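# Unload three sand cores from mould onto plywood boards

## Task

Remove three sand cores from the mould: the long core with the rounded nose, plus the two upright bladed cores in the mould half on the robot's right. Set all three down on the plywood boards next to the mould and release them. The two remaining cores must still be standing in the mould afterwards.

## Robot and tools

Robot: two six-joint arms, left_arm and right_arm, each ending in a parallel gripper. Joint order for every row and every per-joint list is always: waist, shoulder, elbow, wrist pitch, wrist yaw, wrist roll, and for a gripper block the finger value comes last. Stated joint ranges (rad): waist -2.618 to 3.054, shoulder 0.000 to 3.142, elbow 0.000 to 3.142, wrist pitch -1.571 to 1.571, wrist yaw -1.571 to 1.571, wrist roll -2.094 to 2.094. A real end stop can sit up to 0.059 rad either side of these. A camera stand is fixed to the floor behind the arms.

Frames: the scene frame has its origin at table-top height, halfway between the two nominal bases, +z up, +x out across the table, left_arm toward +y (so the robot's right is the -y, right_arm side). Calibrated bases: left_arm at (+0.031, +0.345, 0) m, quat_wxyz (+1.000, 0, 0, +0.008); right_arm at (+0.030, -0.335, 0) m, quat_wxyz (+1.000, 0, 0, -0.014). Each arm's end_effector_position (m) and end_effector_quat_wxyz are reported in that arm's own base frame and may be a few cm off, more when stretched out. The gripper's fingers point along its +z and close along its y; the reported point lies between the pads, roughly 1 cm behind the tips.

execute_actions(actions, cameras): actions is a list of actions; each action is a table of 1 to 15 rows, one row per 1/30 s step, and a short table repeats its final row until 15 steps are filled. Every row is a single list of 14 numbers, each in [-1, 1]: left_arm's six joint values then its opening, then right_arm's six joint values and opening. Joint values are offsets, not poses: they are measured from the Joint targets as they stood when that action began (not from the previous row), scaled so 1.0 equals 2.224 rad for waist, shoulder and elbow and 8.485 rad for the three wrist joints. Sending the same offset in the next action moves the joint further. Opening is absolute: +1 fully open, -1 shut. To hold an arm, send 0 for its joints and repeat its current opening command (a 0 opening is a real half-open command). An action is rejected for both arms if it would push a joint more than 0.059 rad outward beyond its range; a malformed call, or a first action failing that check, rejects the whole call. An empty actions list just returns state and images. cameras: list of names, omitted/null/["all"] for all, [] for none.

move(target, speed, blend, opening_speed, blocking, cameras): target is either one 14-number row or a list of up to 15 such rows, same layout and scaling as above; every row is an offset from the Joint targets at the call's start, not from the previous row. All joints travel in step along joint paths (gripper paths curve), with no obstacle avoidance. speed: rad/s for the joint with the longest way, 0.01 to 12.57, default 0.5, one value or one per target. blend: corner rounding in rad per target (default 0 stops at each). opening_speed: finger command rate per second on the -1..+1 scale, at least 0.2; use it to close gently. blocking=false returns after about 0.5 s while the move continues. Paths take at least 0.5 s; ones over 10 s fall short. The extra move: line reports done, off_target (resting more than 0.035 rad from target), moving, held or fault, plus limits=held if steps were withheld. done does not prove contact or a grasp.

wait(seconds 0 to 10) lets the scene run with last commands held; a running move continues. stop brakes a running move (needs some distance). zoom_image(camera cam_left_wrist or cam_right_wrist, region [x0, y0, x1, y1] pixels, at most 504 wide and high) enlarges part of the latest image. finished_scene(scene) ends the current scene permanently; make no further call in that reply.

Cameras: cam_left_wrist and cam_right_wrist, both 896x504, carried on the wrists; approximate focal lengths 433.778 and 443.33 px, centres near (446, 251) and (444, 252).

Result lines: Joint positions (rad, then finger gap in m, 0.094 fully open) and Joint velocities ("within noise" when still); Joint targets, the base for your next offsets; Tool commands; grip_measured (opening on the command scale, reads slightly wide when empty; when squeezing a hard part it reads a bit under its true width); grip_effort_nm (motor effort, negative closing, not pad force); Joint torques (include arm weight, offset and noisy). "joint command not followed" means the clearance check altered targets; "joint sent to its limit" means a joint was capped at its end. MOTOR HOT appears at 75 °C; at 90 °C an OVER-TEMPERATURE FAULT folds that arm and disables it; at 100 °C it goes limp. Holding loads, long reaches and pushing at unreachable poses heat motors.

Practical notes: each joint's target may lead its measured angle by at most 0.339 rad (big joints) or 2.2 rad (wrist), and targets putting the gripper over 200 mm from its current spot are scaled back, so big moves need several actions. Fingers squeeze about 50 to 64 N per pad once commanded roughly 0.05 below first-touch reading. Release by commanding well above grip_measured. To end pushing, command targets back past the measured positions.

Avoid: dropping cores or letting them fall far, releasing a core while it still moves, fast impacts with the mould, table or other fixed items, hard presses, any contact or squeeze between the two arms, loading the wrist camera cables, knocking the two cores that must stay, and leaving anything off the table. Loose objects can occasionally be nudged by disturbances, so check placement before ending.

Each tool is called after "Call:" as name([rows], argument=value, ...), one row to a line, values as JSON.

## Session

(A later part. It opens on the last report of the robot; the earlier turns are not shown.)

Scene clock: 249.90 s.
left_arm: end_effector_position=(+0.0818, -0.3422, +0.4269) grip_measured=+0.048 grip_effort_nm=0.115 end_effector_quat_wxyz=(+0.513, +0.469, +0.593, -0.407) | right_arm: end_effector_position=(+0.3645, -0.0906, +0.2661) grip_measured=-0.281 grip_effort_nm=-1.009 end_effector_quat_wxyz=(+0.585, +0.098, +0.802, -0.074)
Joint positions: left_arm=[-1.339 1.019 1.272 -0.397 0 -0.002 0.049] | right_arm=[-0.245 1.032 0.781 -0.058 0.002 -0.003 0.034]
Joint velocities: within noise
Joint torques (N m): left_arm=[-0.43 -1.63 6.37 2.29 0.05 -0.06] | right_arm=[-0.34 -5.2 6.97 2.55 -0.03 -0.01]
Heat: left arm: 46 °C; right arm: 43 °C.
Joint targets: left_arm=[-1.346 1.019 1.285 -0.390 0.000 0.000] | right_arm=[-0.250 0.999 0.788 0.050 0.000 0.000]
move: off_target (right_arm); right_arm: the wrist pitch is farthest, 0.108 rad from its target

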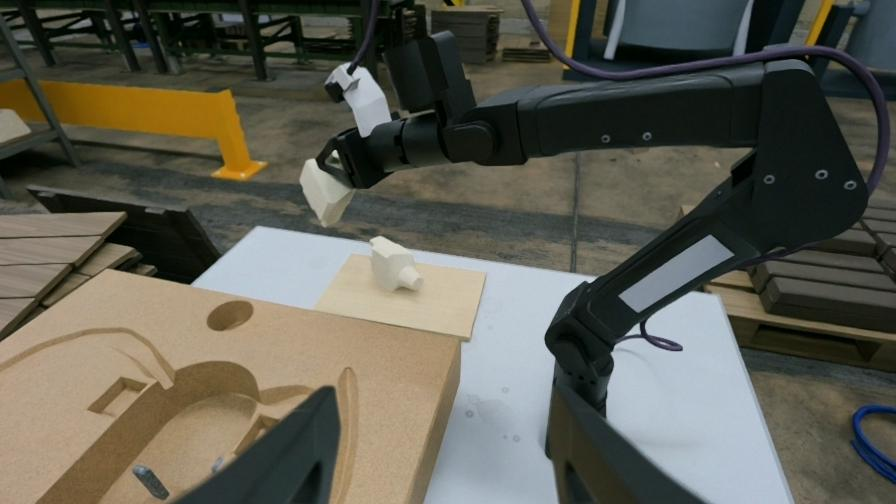

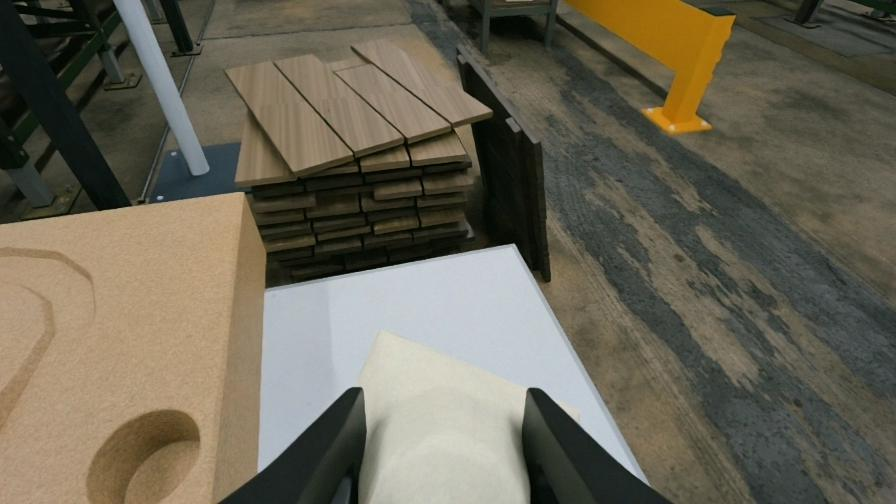

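Call:
move(target=[0,0,0,0,0,0,0.05,0.0135,0.1061,-0.2554,0.1108,0,0,-0.8], speed=0.35)

Call:
zoom_image(camera="cam_left_wrist", region=[280, 160, 520, 360])

Scene clock: 257.03 s.
left_arm: end_effector_position=(+0.0818, -0.3422, +0.4269) grip_measured=+0.048 grip_effort_nm=0.129 end_effector_quat_wxyz=(+0.513, +0.469, +0.593, -0.407) | right_arm: end_effector_position=(+0.3515, -0.0807, +0.1524) grip_measured=-0.281 grip_effort_nm=-1.004 end_effector_quat_wxyz=(+0.648, +0.085, +0.753, -0.076)
Joint positions: left_arm=[-1.339 1.019 1.272 -0.397 0 -0.002 0.049] | right_arm=[-0.228 1.243 0.214 0.88 0.002 -0.003 0.034]
Joint velocities: within noise
Joint torques (N m): left_arm=[-0.5 -1.65 6.31 2.28 0.05 -0.04] | right_arm=[0.66 -3.26 5.53 2.58 -0.03 -0.01]
Heat: left arm: 46 °C; right arm: 46 °C.
Joint targets: left_arm=[-1.346 1.019 1.285 -0.390 0.000 0.000] | right_arm=[-0.220 1.235 0.220 0.991 0.000 0.000]
move: off_target (right_arm); right_arm: the wrist pitch is farthest, 0.110 rad from its target

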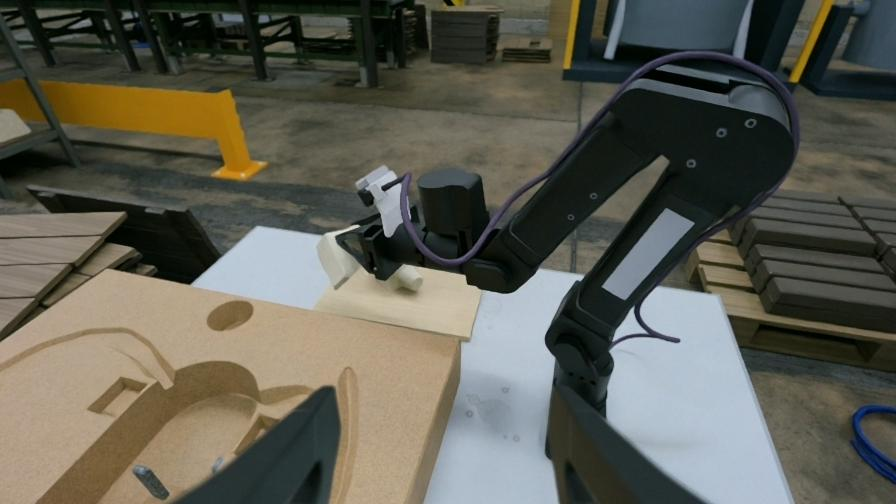

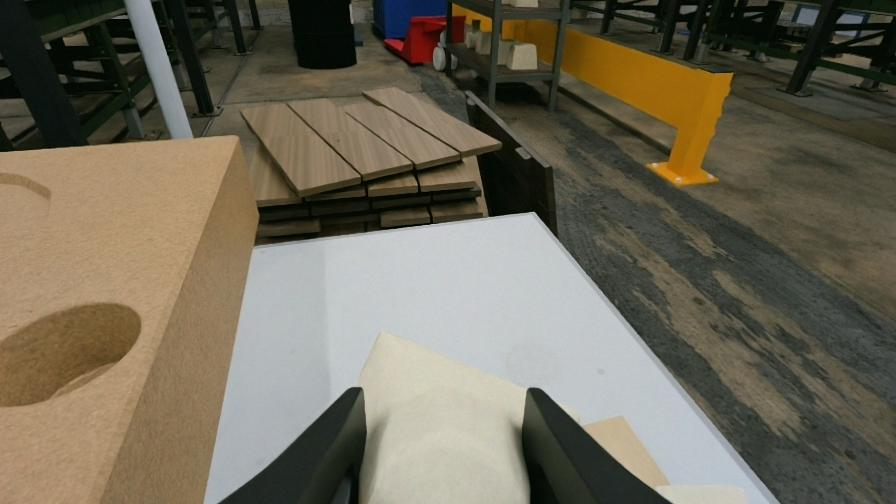

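Scaled by 2.100.

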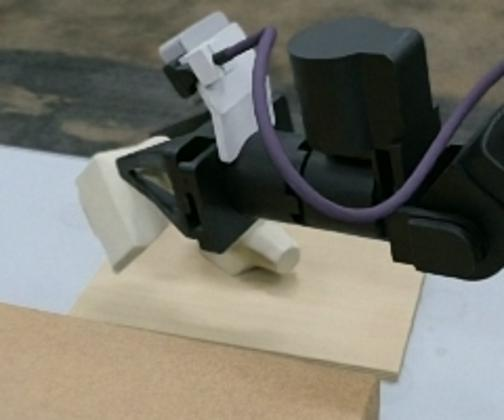

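Call:
move(target=[0,0,0,0,0,0,0.05,0,0.0121,-0.0454,0.007,0,0,-0.8], speed=0.13)

Call:
zoom_image(camera="cam_left_wrist", region=[280, 160, 520, 360])

Scene clock: 263.53 s.
left_arm: end_effector_position=(+0.0818, -0.3422, +0.4269) grip_measured=+0.048 grip_effort_nm=0.120 end_effector_quat_wxyz=(+0.513, +0.469, +0.593, -0.407) | right_arm: end_effector_position=(+0.3325, -0.0763, +0.1204) grip_measured=-0.281 grip_effort_nm=-1.009 end_effector_quat_wxyz=(+0.627, +0.087, +0.771, -0.073)
Joint positions: left_arm=[-1.339 1.019 1.272 -0.397 0 -0.002 0.049] | right_arm=[-0.228 1.265 0.117 0.944 0.002 -0.003 0.034]
Joint velocities: within noise
Joint torques (N m): left_arm=[-0.55 -1.72 6.38 2.31 0.02 -0.04] | right_arm=[0.66 -2.7 4.82 2.56 -0.03 0]
Heat: left arm: 47 °C; right arm: 47 °C.
Joint targets: left_arm=[-1.346 1.019 1.285 -0.390 0.000 0.000] | right_arm=[-0.220 1.262 0.119 1.050 0.000 0.000]
move: off_target (right_arm); right_arm: the wrist pitch is farthest, 0.106 rad from its target

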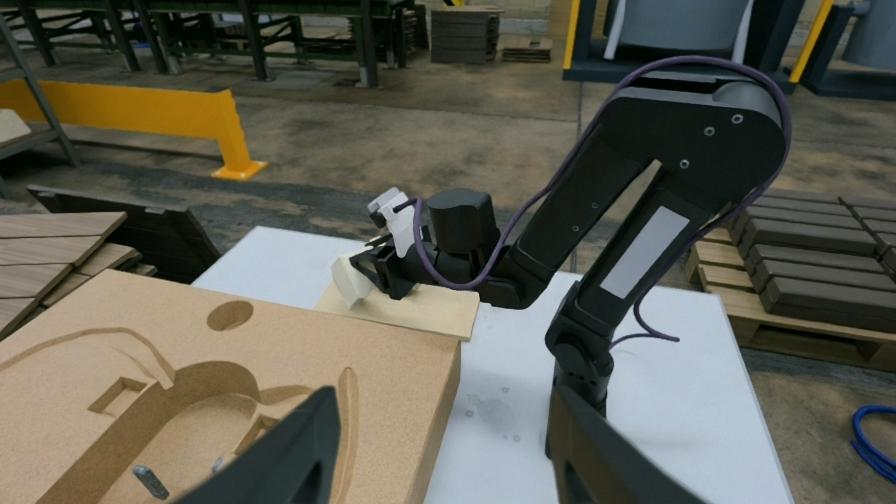

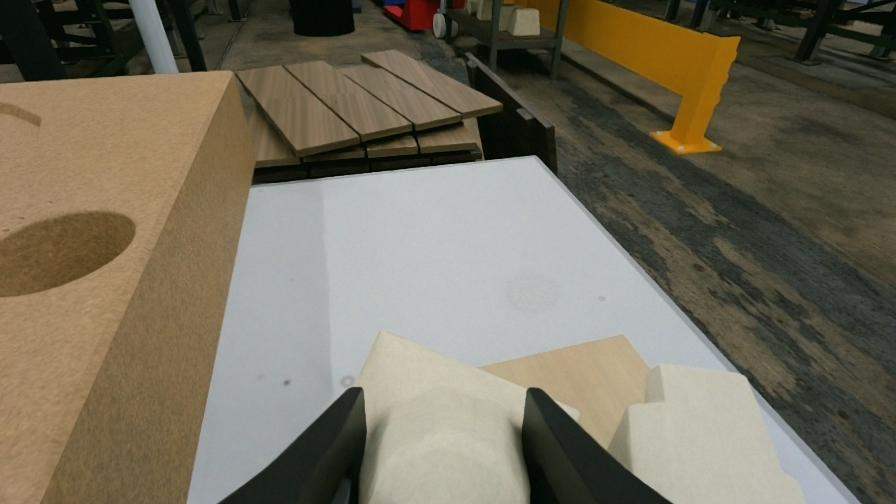

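Scaled by 2.100.

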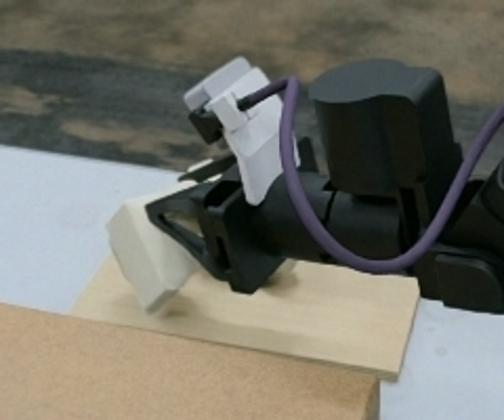

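Call:
move(target=[0,0,0,0,0,0,0.05,0,0.0148,-0.0126,0.003,0,0,-0.8], speed=0.08, cameras=["cam_left_wrist"])

Call:
zoom_image(camera="cam_left_wrist", region=[280, 160, 520, 360])

Scene clock: 268.23 s.
left_arm: end_effector_position=(+0.0818, -0.3422, +0.4269) grip_measured=+0.048 grip_effort_nm=0.115 end_effector_quat_wxyz=(+0.513, +0.469, +0.593, -0.407) | right_arm: end_effector_position=(+0.3302, -0.0758, +0.1186) grip_measured=-0.281 grip_effort_nm=-1.004 end_effector_quat_wxyz=(+0.633, +0.087, +0.766, -0.074)
Joint positions: left_arm=[-1.339 1.019 1.272 -0.397 0 -0.002 0.049] | right_arm=[-0.228 1.294 0.094 1.01 0.002 -0.003 0.034]
Joint velocities: within noise
Joint torques (N m): left_arm=[-0.5 -1.63 6.39 2.28 0.02 -0.03] | right_arm=[0.66 -2.43 4.19 2.15 -0.02 0]
Heat: left arm: 47 °C; right arm: 48 °C.
Joint targets: left_arm=[-1.346 1.019 1.285 -0.390 0.000 0.000] | right_arm=[-0.220 1.295 0.091 1.075 0.000 0.000]
move: off_target (right_arm); right_arm: the wrist pitch is farthest, 0.066 rad from its target
Images, in order (width x height): cam_left_wrist 896x504.

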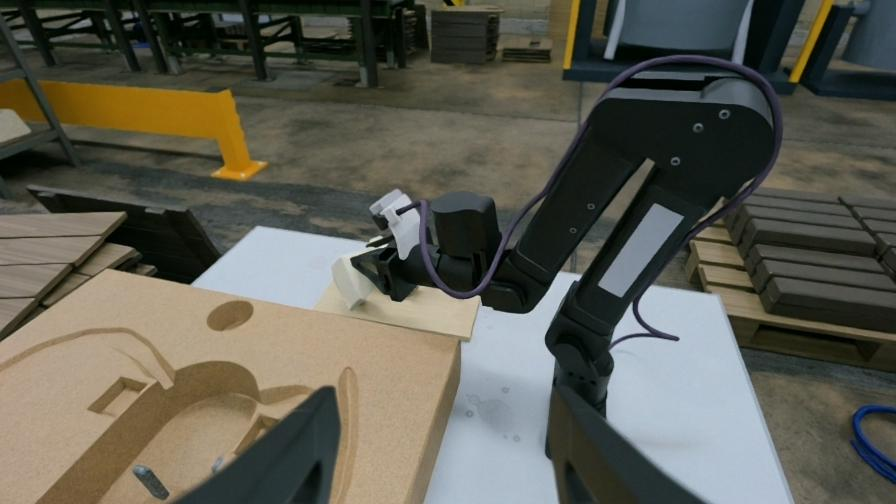

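Scaled by 2.100.

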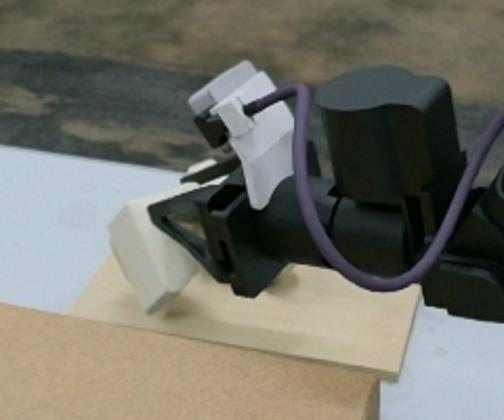

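Call:
move([
  [0,0,0,0,0,0,0.05,0,0,0,0,0,0,-0.255],
  [0,0,0,0,0,0,0.05,0,-0.1102,0.0108,-0.0513,0,0,-0.255],
], speed=0.15)

Call:
zoom_image(camera="cam_left_wrist", region=[280, 160, 520, 360])

Scene clock: 278.07 s.
left_arm: end_effector_position=(+0.0818, -0.3422, +0.4269) grip_measured=+0.048 grip_effort_nm=0.120 end_effector_quat_wxyz=(+0.513, +0.469, +0.593, -0.407) | right_arm: end_effector_position=(+0.3125, -0.0720, +0.1135) grip_measured=-0.252 grip_effort_nm=-0.134 end_effector_quat_wxyz=(+0.599, +0.090, +0.792, -0.071)
Joint positions: left_arm=[-1.339 1.019 1.272 -0.397 0 -0.002 0.049] | right_arm=[-0.228 1.058 0.094 0.689 0.003 -0.003 0.035]
Joint velocities: within noise
Joint torques (N m): left_arm=[-0.55 -1.65 6.34 2.3 0.02 -0.03] | right_arm=[0.68 -2.14 6.95 1.08 -0.04 -0.01]
Heat: left arm: 47 °C; right arm: 48 °C.
Joint targets: left_arm=[-1.346 1.019 1.285 -0.390 0.000 0.000] | right_arm=[-0.220 1.050 0.115 0.640 0.000 0.000]
move: off_target (right_arm); right_arm: the wrist pitch is farthest, 0.049 rad from its target

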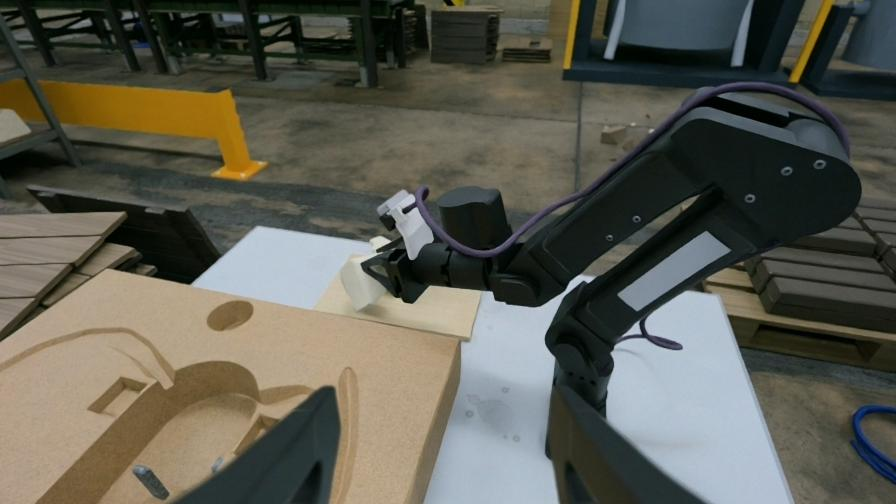

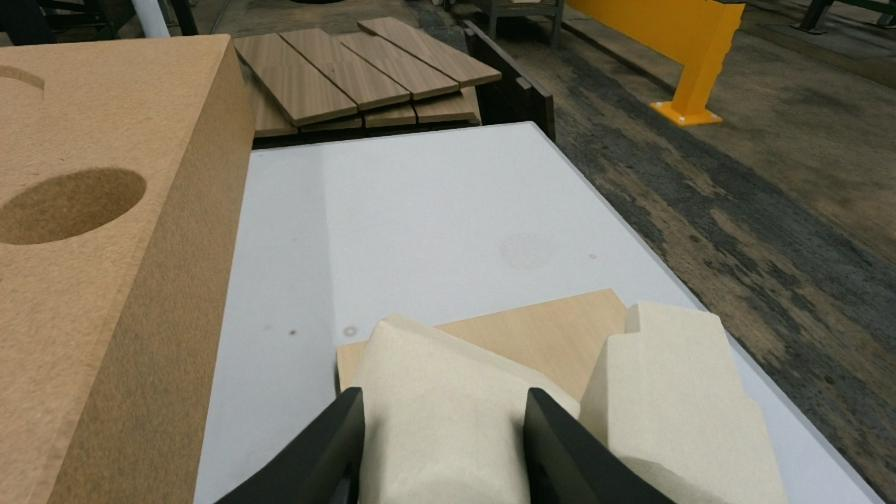

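Scaled by 2.100.

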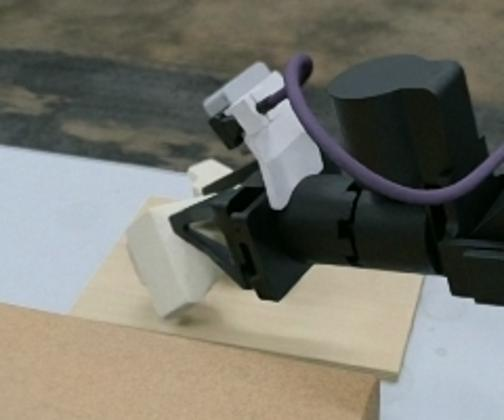

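Call:
move([
  [0,0,0,0,0,0,0.05,0,-0.045,0.0022,-0.0318,0,0,-0.255],
], speed=0.13)

Call:
zoom_image(camera="cam_left_wrist", region=[280, 160, 520, 360])

Scene clock: 283.60 s.
left_arm: end_effector_position=(+0.0818, -0.3422, +0.4269) grip_measured=+0.048 grip_effort_nm=0.125 end_effector_quat_wxyz=(+0.513, +0.469, +0.593, -0.407) | right_arm: end_effector_position=(+0.3030, -0.0698, +0.1082) grip_measured=-0.252 grip_effort_nm=-0.129 end_effector_quat_wxyz=(+0.572, +0.093, +0.812, -0.068)
Joint positions: left_arm=[-1.339 1.019 1.272 -0.397 0 -0.002 0.049] | right_arm=[-0.228 0.941 0.117 0.481 0.003 -0.003 0.035]
Joint velocities: within noise
Joint torques (N m): left_arm=[-0.58 -1.7 6.41 2.28 0.02 -0.04] | right_arm=[0.68 -0.42 5.86 0.54 -0.05 -0.02]
Heat: left arm: 47 °C; right arm: 46 °C.
Joint targets: left_arm=[-1.346 1.019 1.285 -0.390 0.000 0.000] | right_arm=[-0.220 0.950 0.120 0.371 0.000 0.000]
move: off_target (right_arm); right_arm: the wrist pitch is farthest, 0.110 rad from its target

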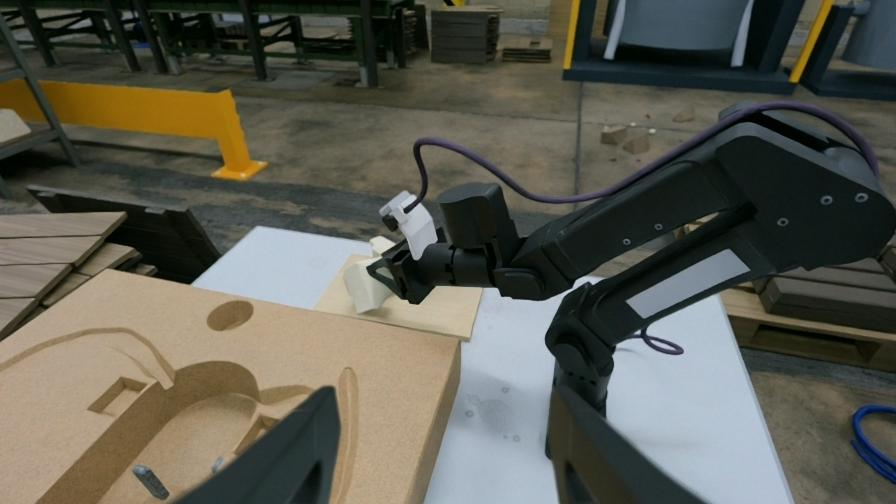

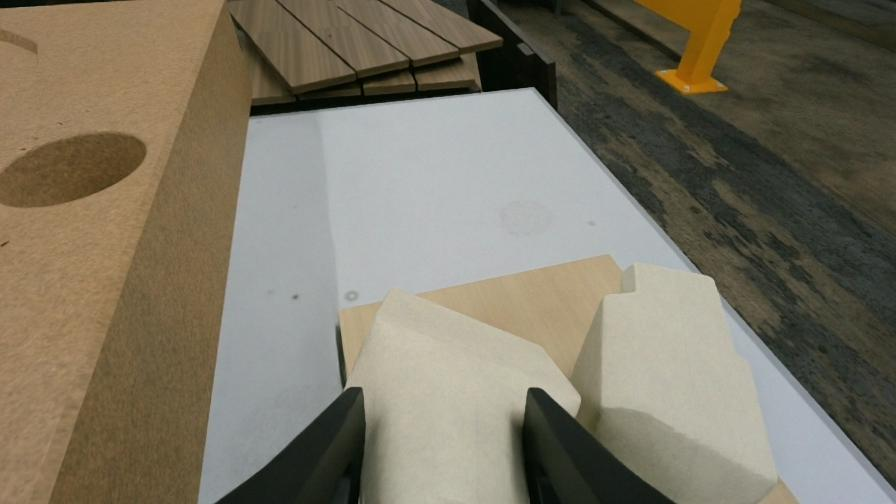

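Scaled by 2.100.

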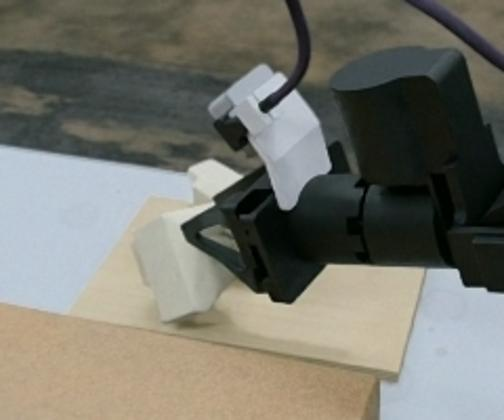

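Call:
move([
  [0,0,0,0,0,0,0.05,0,0,0,0,0,0,-0.245],
  [0,0,0,0,0,0,0.05,0,-0.01,-0.0126,-0.009,0,0,-0.245],
], speed=0.1)

Call:
zoom_image(camera="cam_left_wrist", region=[280, 160, 520, 360])

Scene clock: 290.17 s.
left_arm: end_effector_position=(+0.0818, -0.3422, +0.4269) grip_measured=+0.048 grip_effort_nm=0.120 end_effector_quat_wxyz=(+0.513, +0.469, +0.593, -0.407) | right_arm: end_effector_position=(+0.2803, -0.0650, +0.0631) grip_measured=-0.246 grip_effort_nm=0.100 end_effector_quat_wxyz=(+0.492, +0.098, +0.863, -0.061)
Joint positions: left_arm=[-1.339 1.019 1.272 -0.397 0 -0.002 0.049] | right_arm=[-0.226 0.927 0.102 0.291 0.008 -0.005 0.035]
Joint velocities: within noise
Joint torques (N m): left_arm=[-0.49 -1.68 6.32 2.28 0.02 -0.03] | right_arm=[0.58 -0.85 4.79 1.47 -0.09 0.02]
Heat: left arm: 47 °C; right arm: 44 °C.
Joint targets: left_arm=[-1.346 1.019 1.285 -0.390 0.000 0.000] | right_arm=[-0.220 0.927 0.092 0.294 0.000 0.000]
move: done

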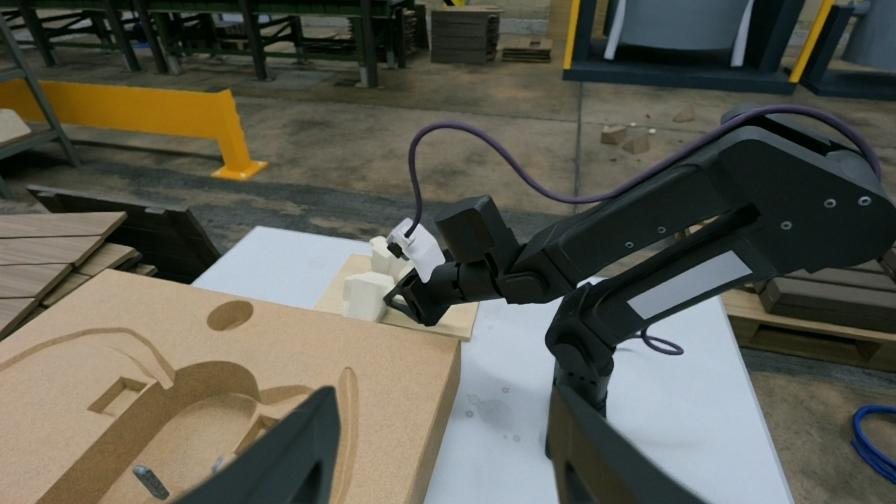

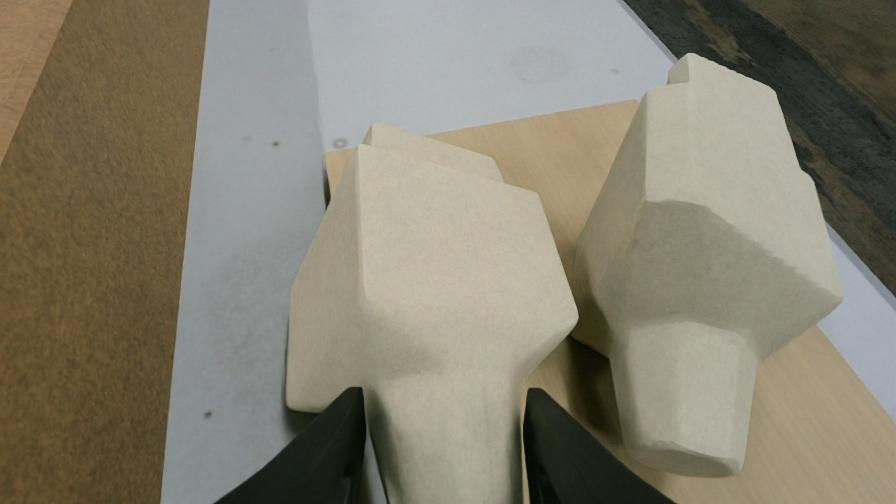

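Scaled by 2.100.

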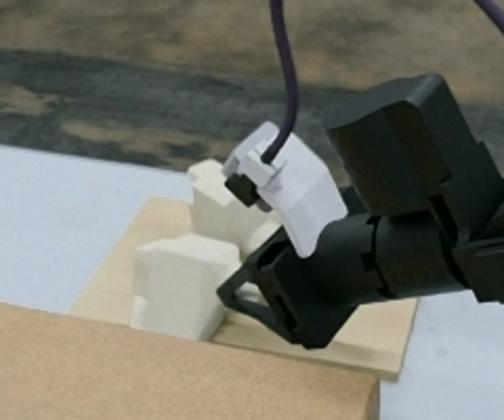

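Call:
move([
  [0,0,0,0,0,0,0.05,0,0,0,0,0,0,-0.03],
  [0,0,0,0,0,0,0.05,0,0.0553,0.0531,-0.0158,0,0,-0.03],
], speed=0.2, opening_speed=0.25)

Scene clock: 303.93 s.
left_arm: end_effector_position=(+0.0818, -0.3422, +0.4269) grip_measured=+0.048 grip_effort_nm=0.125 end_effector_quat_wxyz=(+0.513, +0.469, +0.593, -0.407) | right_arm: end_effector_position=(+0.2749, -0.0638, +0.0357) grip_measured=-0.033 grip_effort_nm=0.183 end_effector_quat_wxyz=(+0.414, +0.102, +0.903, -0.052)
Joint positions: left_arm=[-1.339 1.019 1.272 -0.397 0 -0.002 0.049] | right_arm=[-0.226 1.048 0.18 0.157 0.008 -0.005 0.045]
Joint velocities: within noise
Joint torques (N m): left_arm=[-0.54 -1.72 6.32 2.27 0.01 -0.03] | right_arm=[0.54 -1.26 7.75 1.33 -0.08 0.01]
Heat: left arm: 48 °C; right arm: 45 °C.
Joint targets: left_arm=[-1.346 1.019 1.285 -0.390 0.000 0.000] | right_arm=[-0.220 1.050 0.210 0.160 0.000 0.000]
move: done

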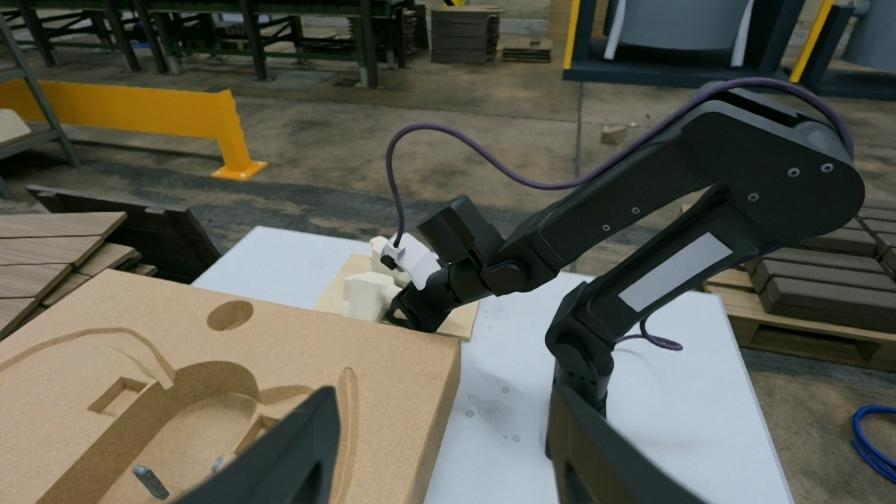

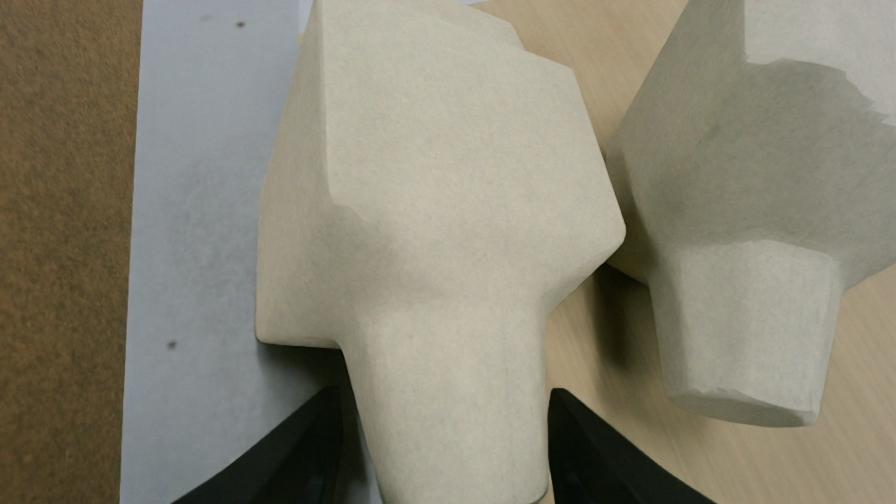

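Call:
move([
  [0,0,0,0,0,0,0.05,0,0,0,0,0,0,0.05],
  [0,0,0,0,0,0,0.05,0,-0.135,0.099,-0.0,0,0,0.05],
  [0,0,0,0,0,0,0.05,0,-0.135,0.13,-0.05,0,0,0.05],
], speed=0.35)

Call:
zoom_image(camera="cam_left_wrist", region=[280, 160, 520, 360])

Scene clock: 316.00 s.
left_arm: end_effector_position=(+0.0818, -0.3422, +0.4269) grip_measured=+0.048 grip_effort_nm=0.115 end_effector_quat_wxyz=(+0.513, +0.469, +0.593, -0.407) | right_arm: end_effector_position=(+0.2852, -0.0660, +0.1537) grip_measured=+0.047 grip_effort_nm=0.178 end_effector_quat_wxyz=(+0.482, +0.098, +0.869, -0.059)
Joint positions: left_arm=[-1.339 1.019 1.272 -0.397 0 -0.002 0.049] | right_arm=[-0.226 0.757 0.463 -0.262 0.007 -0.005 0.049]
Joint velocities: within noise
Joint torques (N m): left_arm=[-0.49 -1.68 6.31 2.31 0.01 -0.04] | right_arm=[0.55 -1.09 9.26 1.38 -0.08 0.02]
Heat: left arm: 48 °C; right arm: 45 °C.
Joint targets: left_arm=[-1.346 1.019 1.285 -0.390 0.000 0.000] | right_arm=[-0.220 0.750 0.499 -0.264 0.000 0.000]
move: off_target (right_arm); right_arm: the elbow is farthest, 0.037 rad from its target

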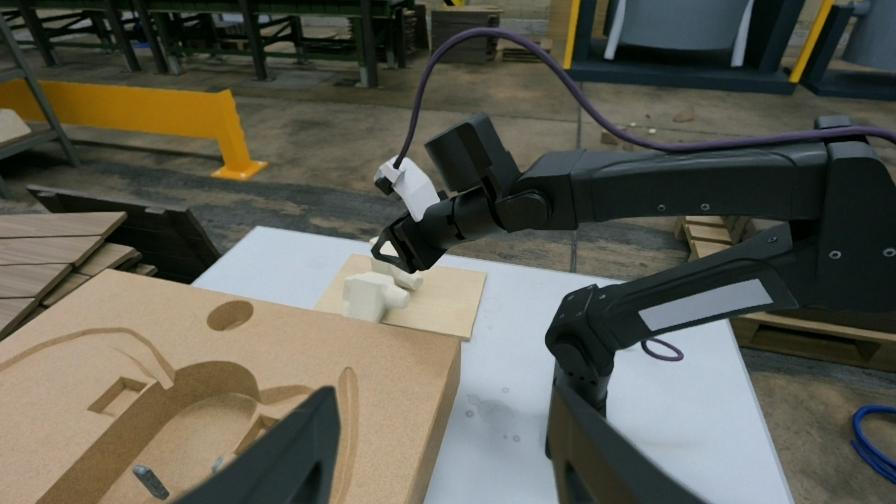

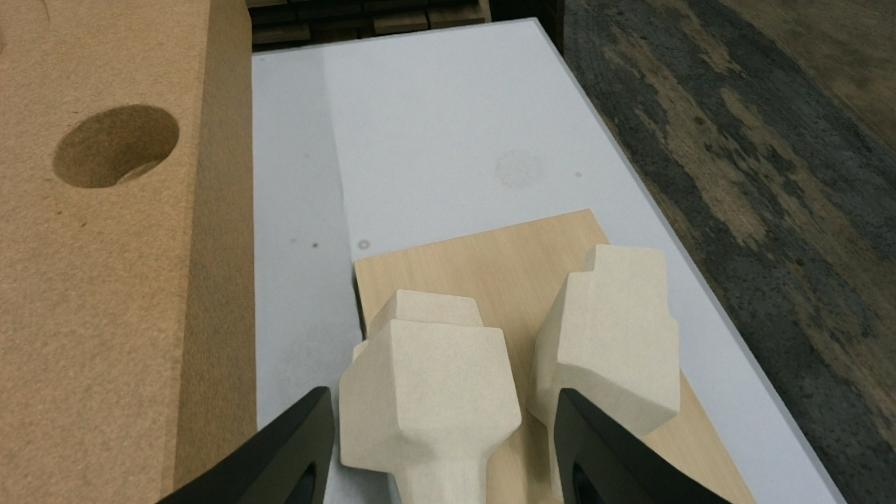

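Scaled by 2.100.

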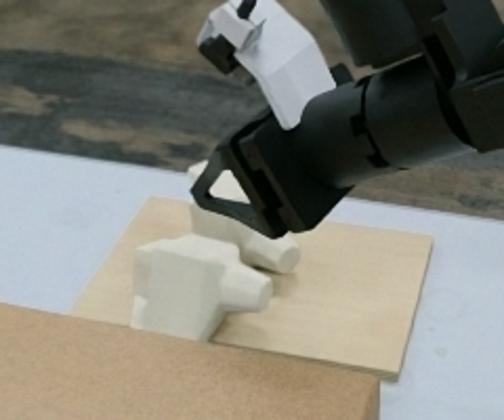

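Call:
finished_scene(scene=2)

The scene is finished: the task was done.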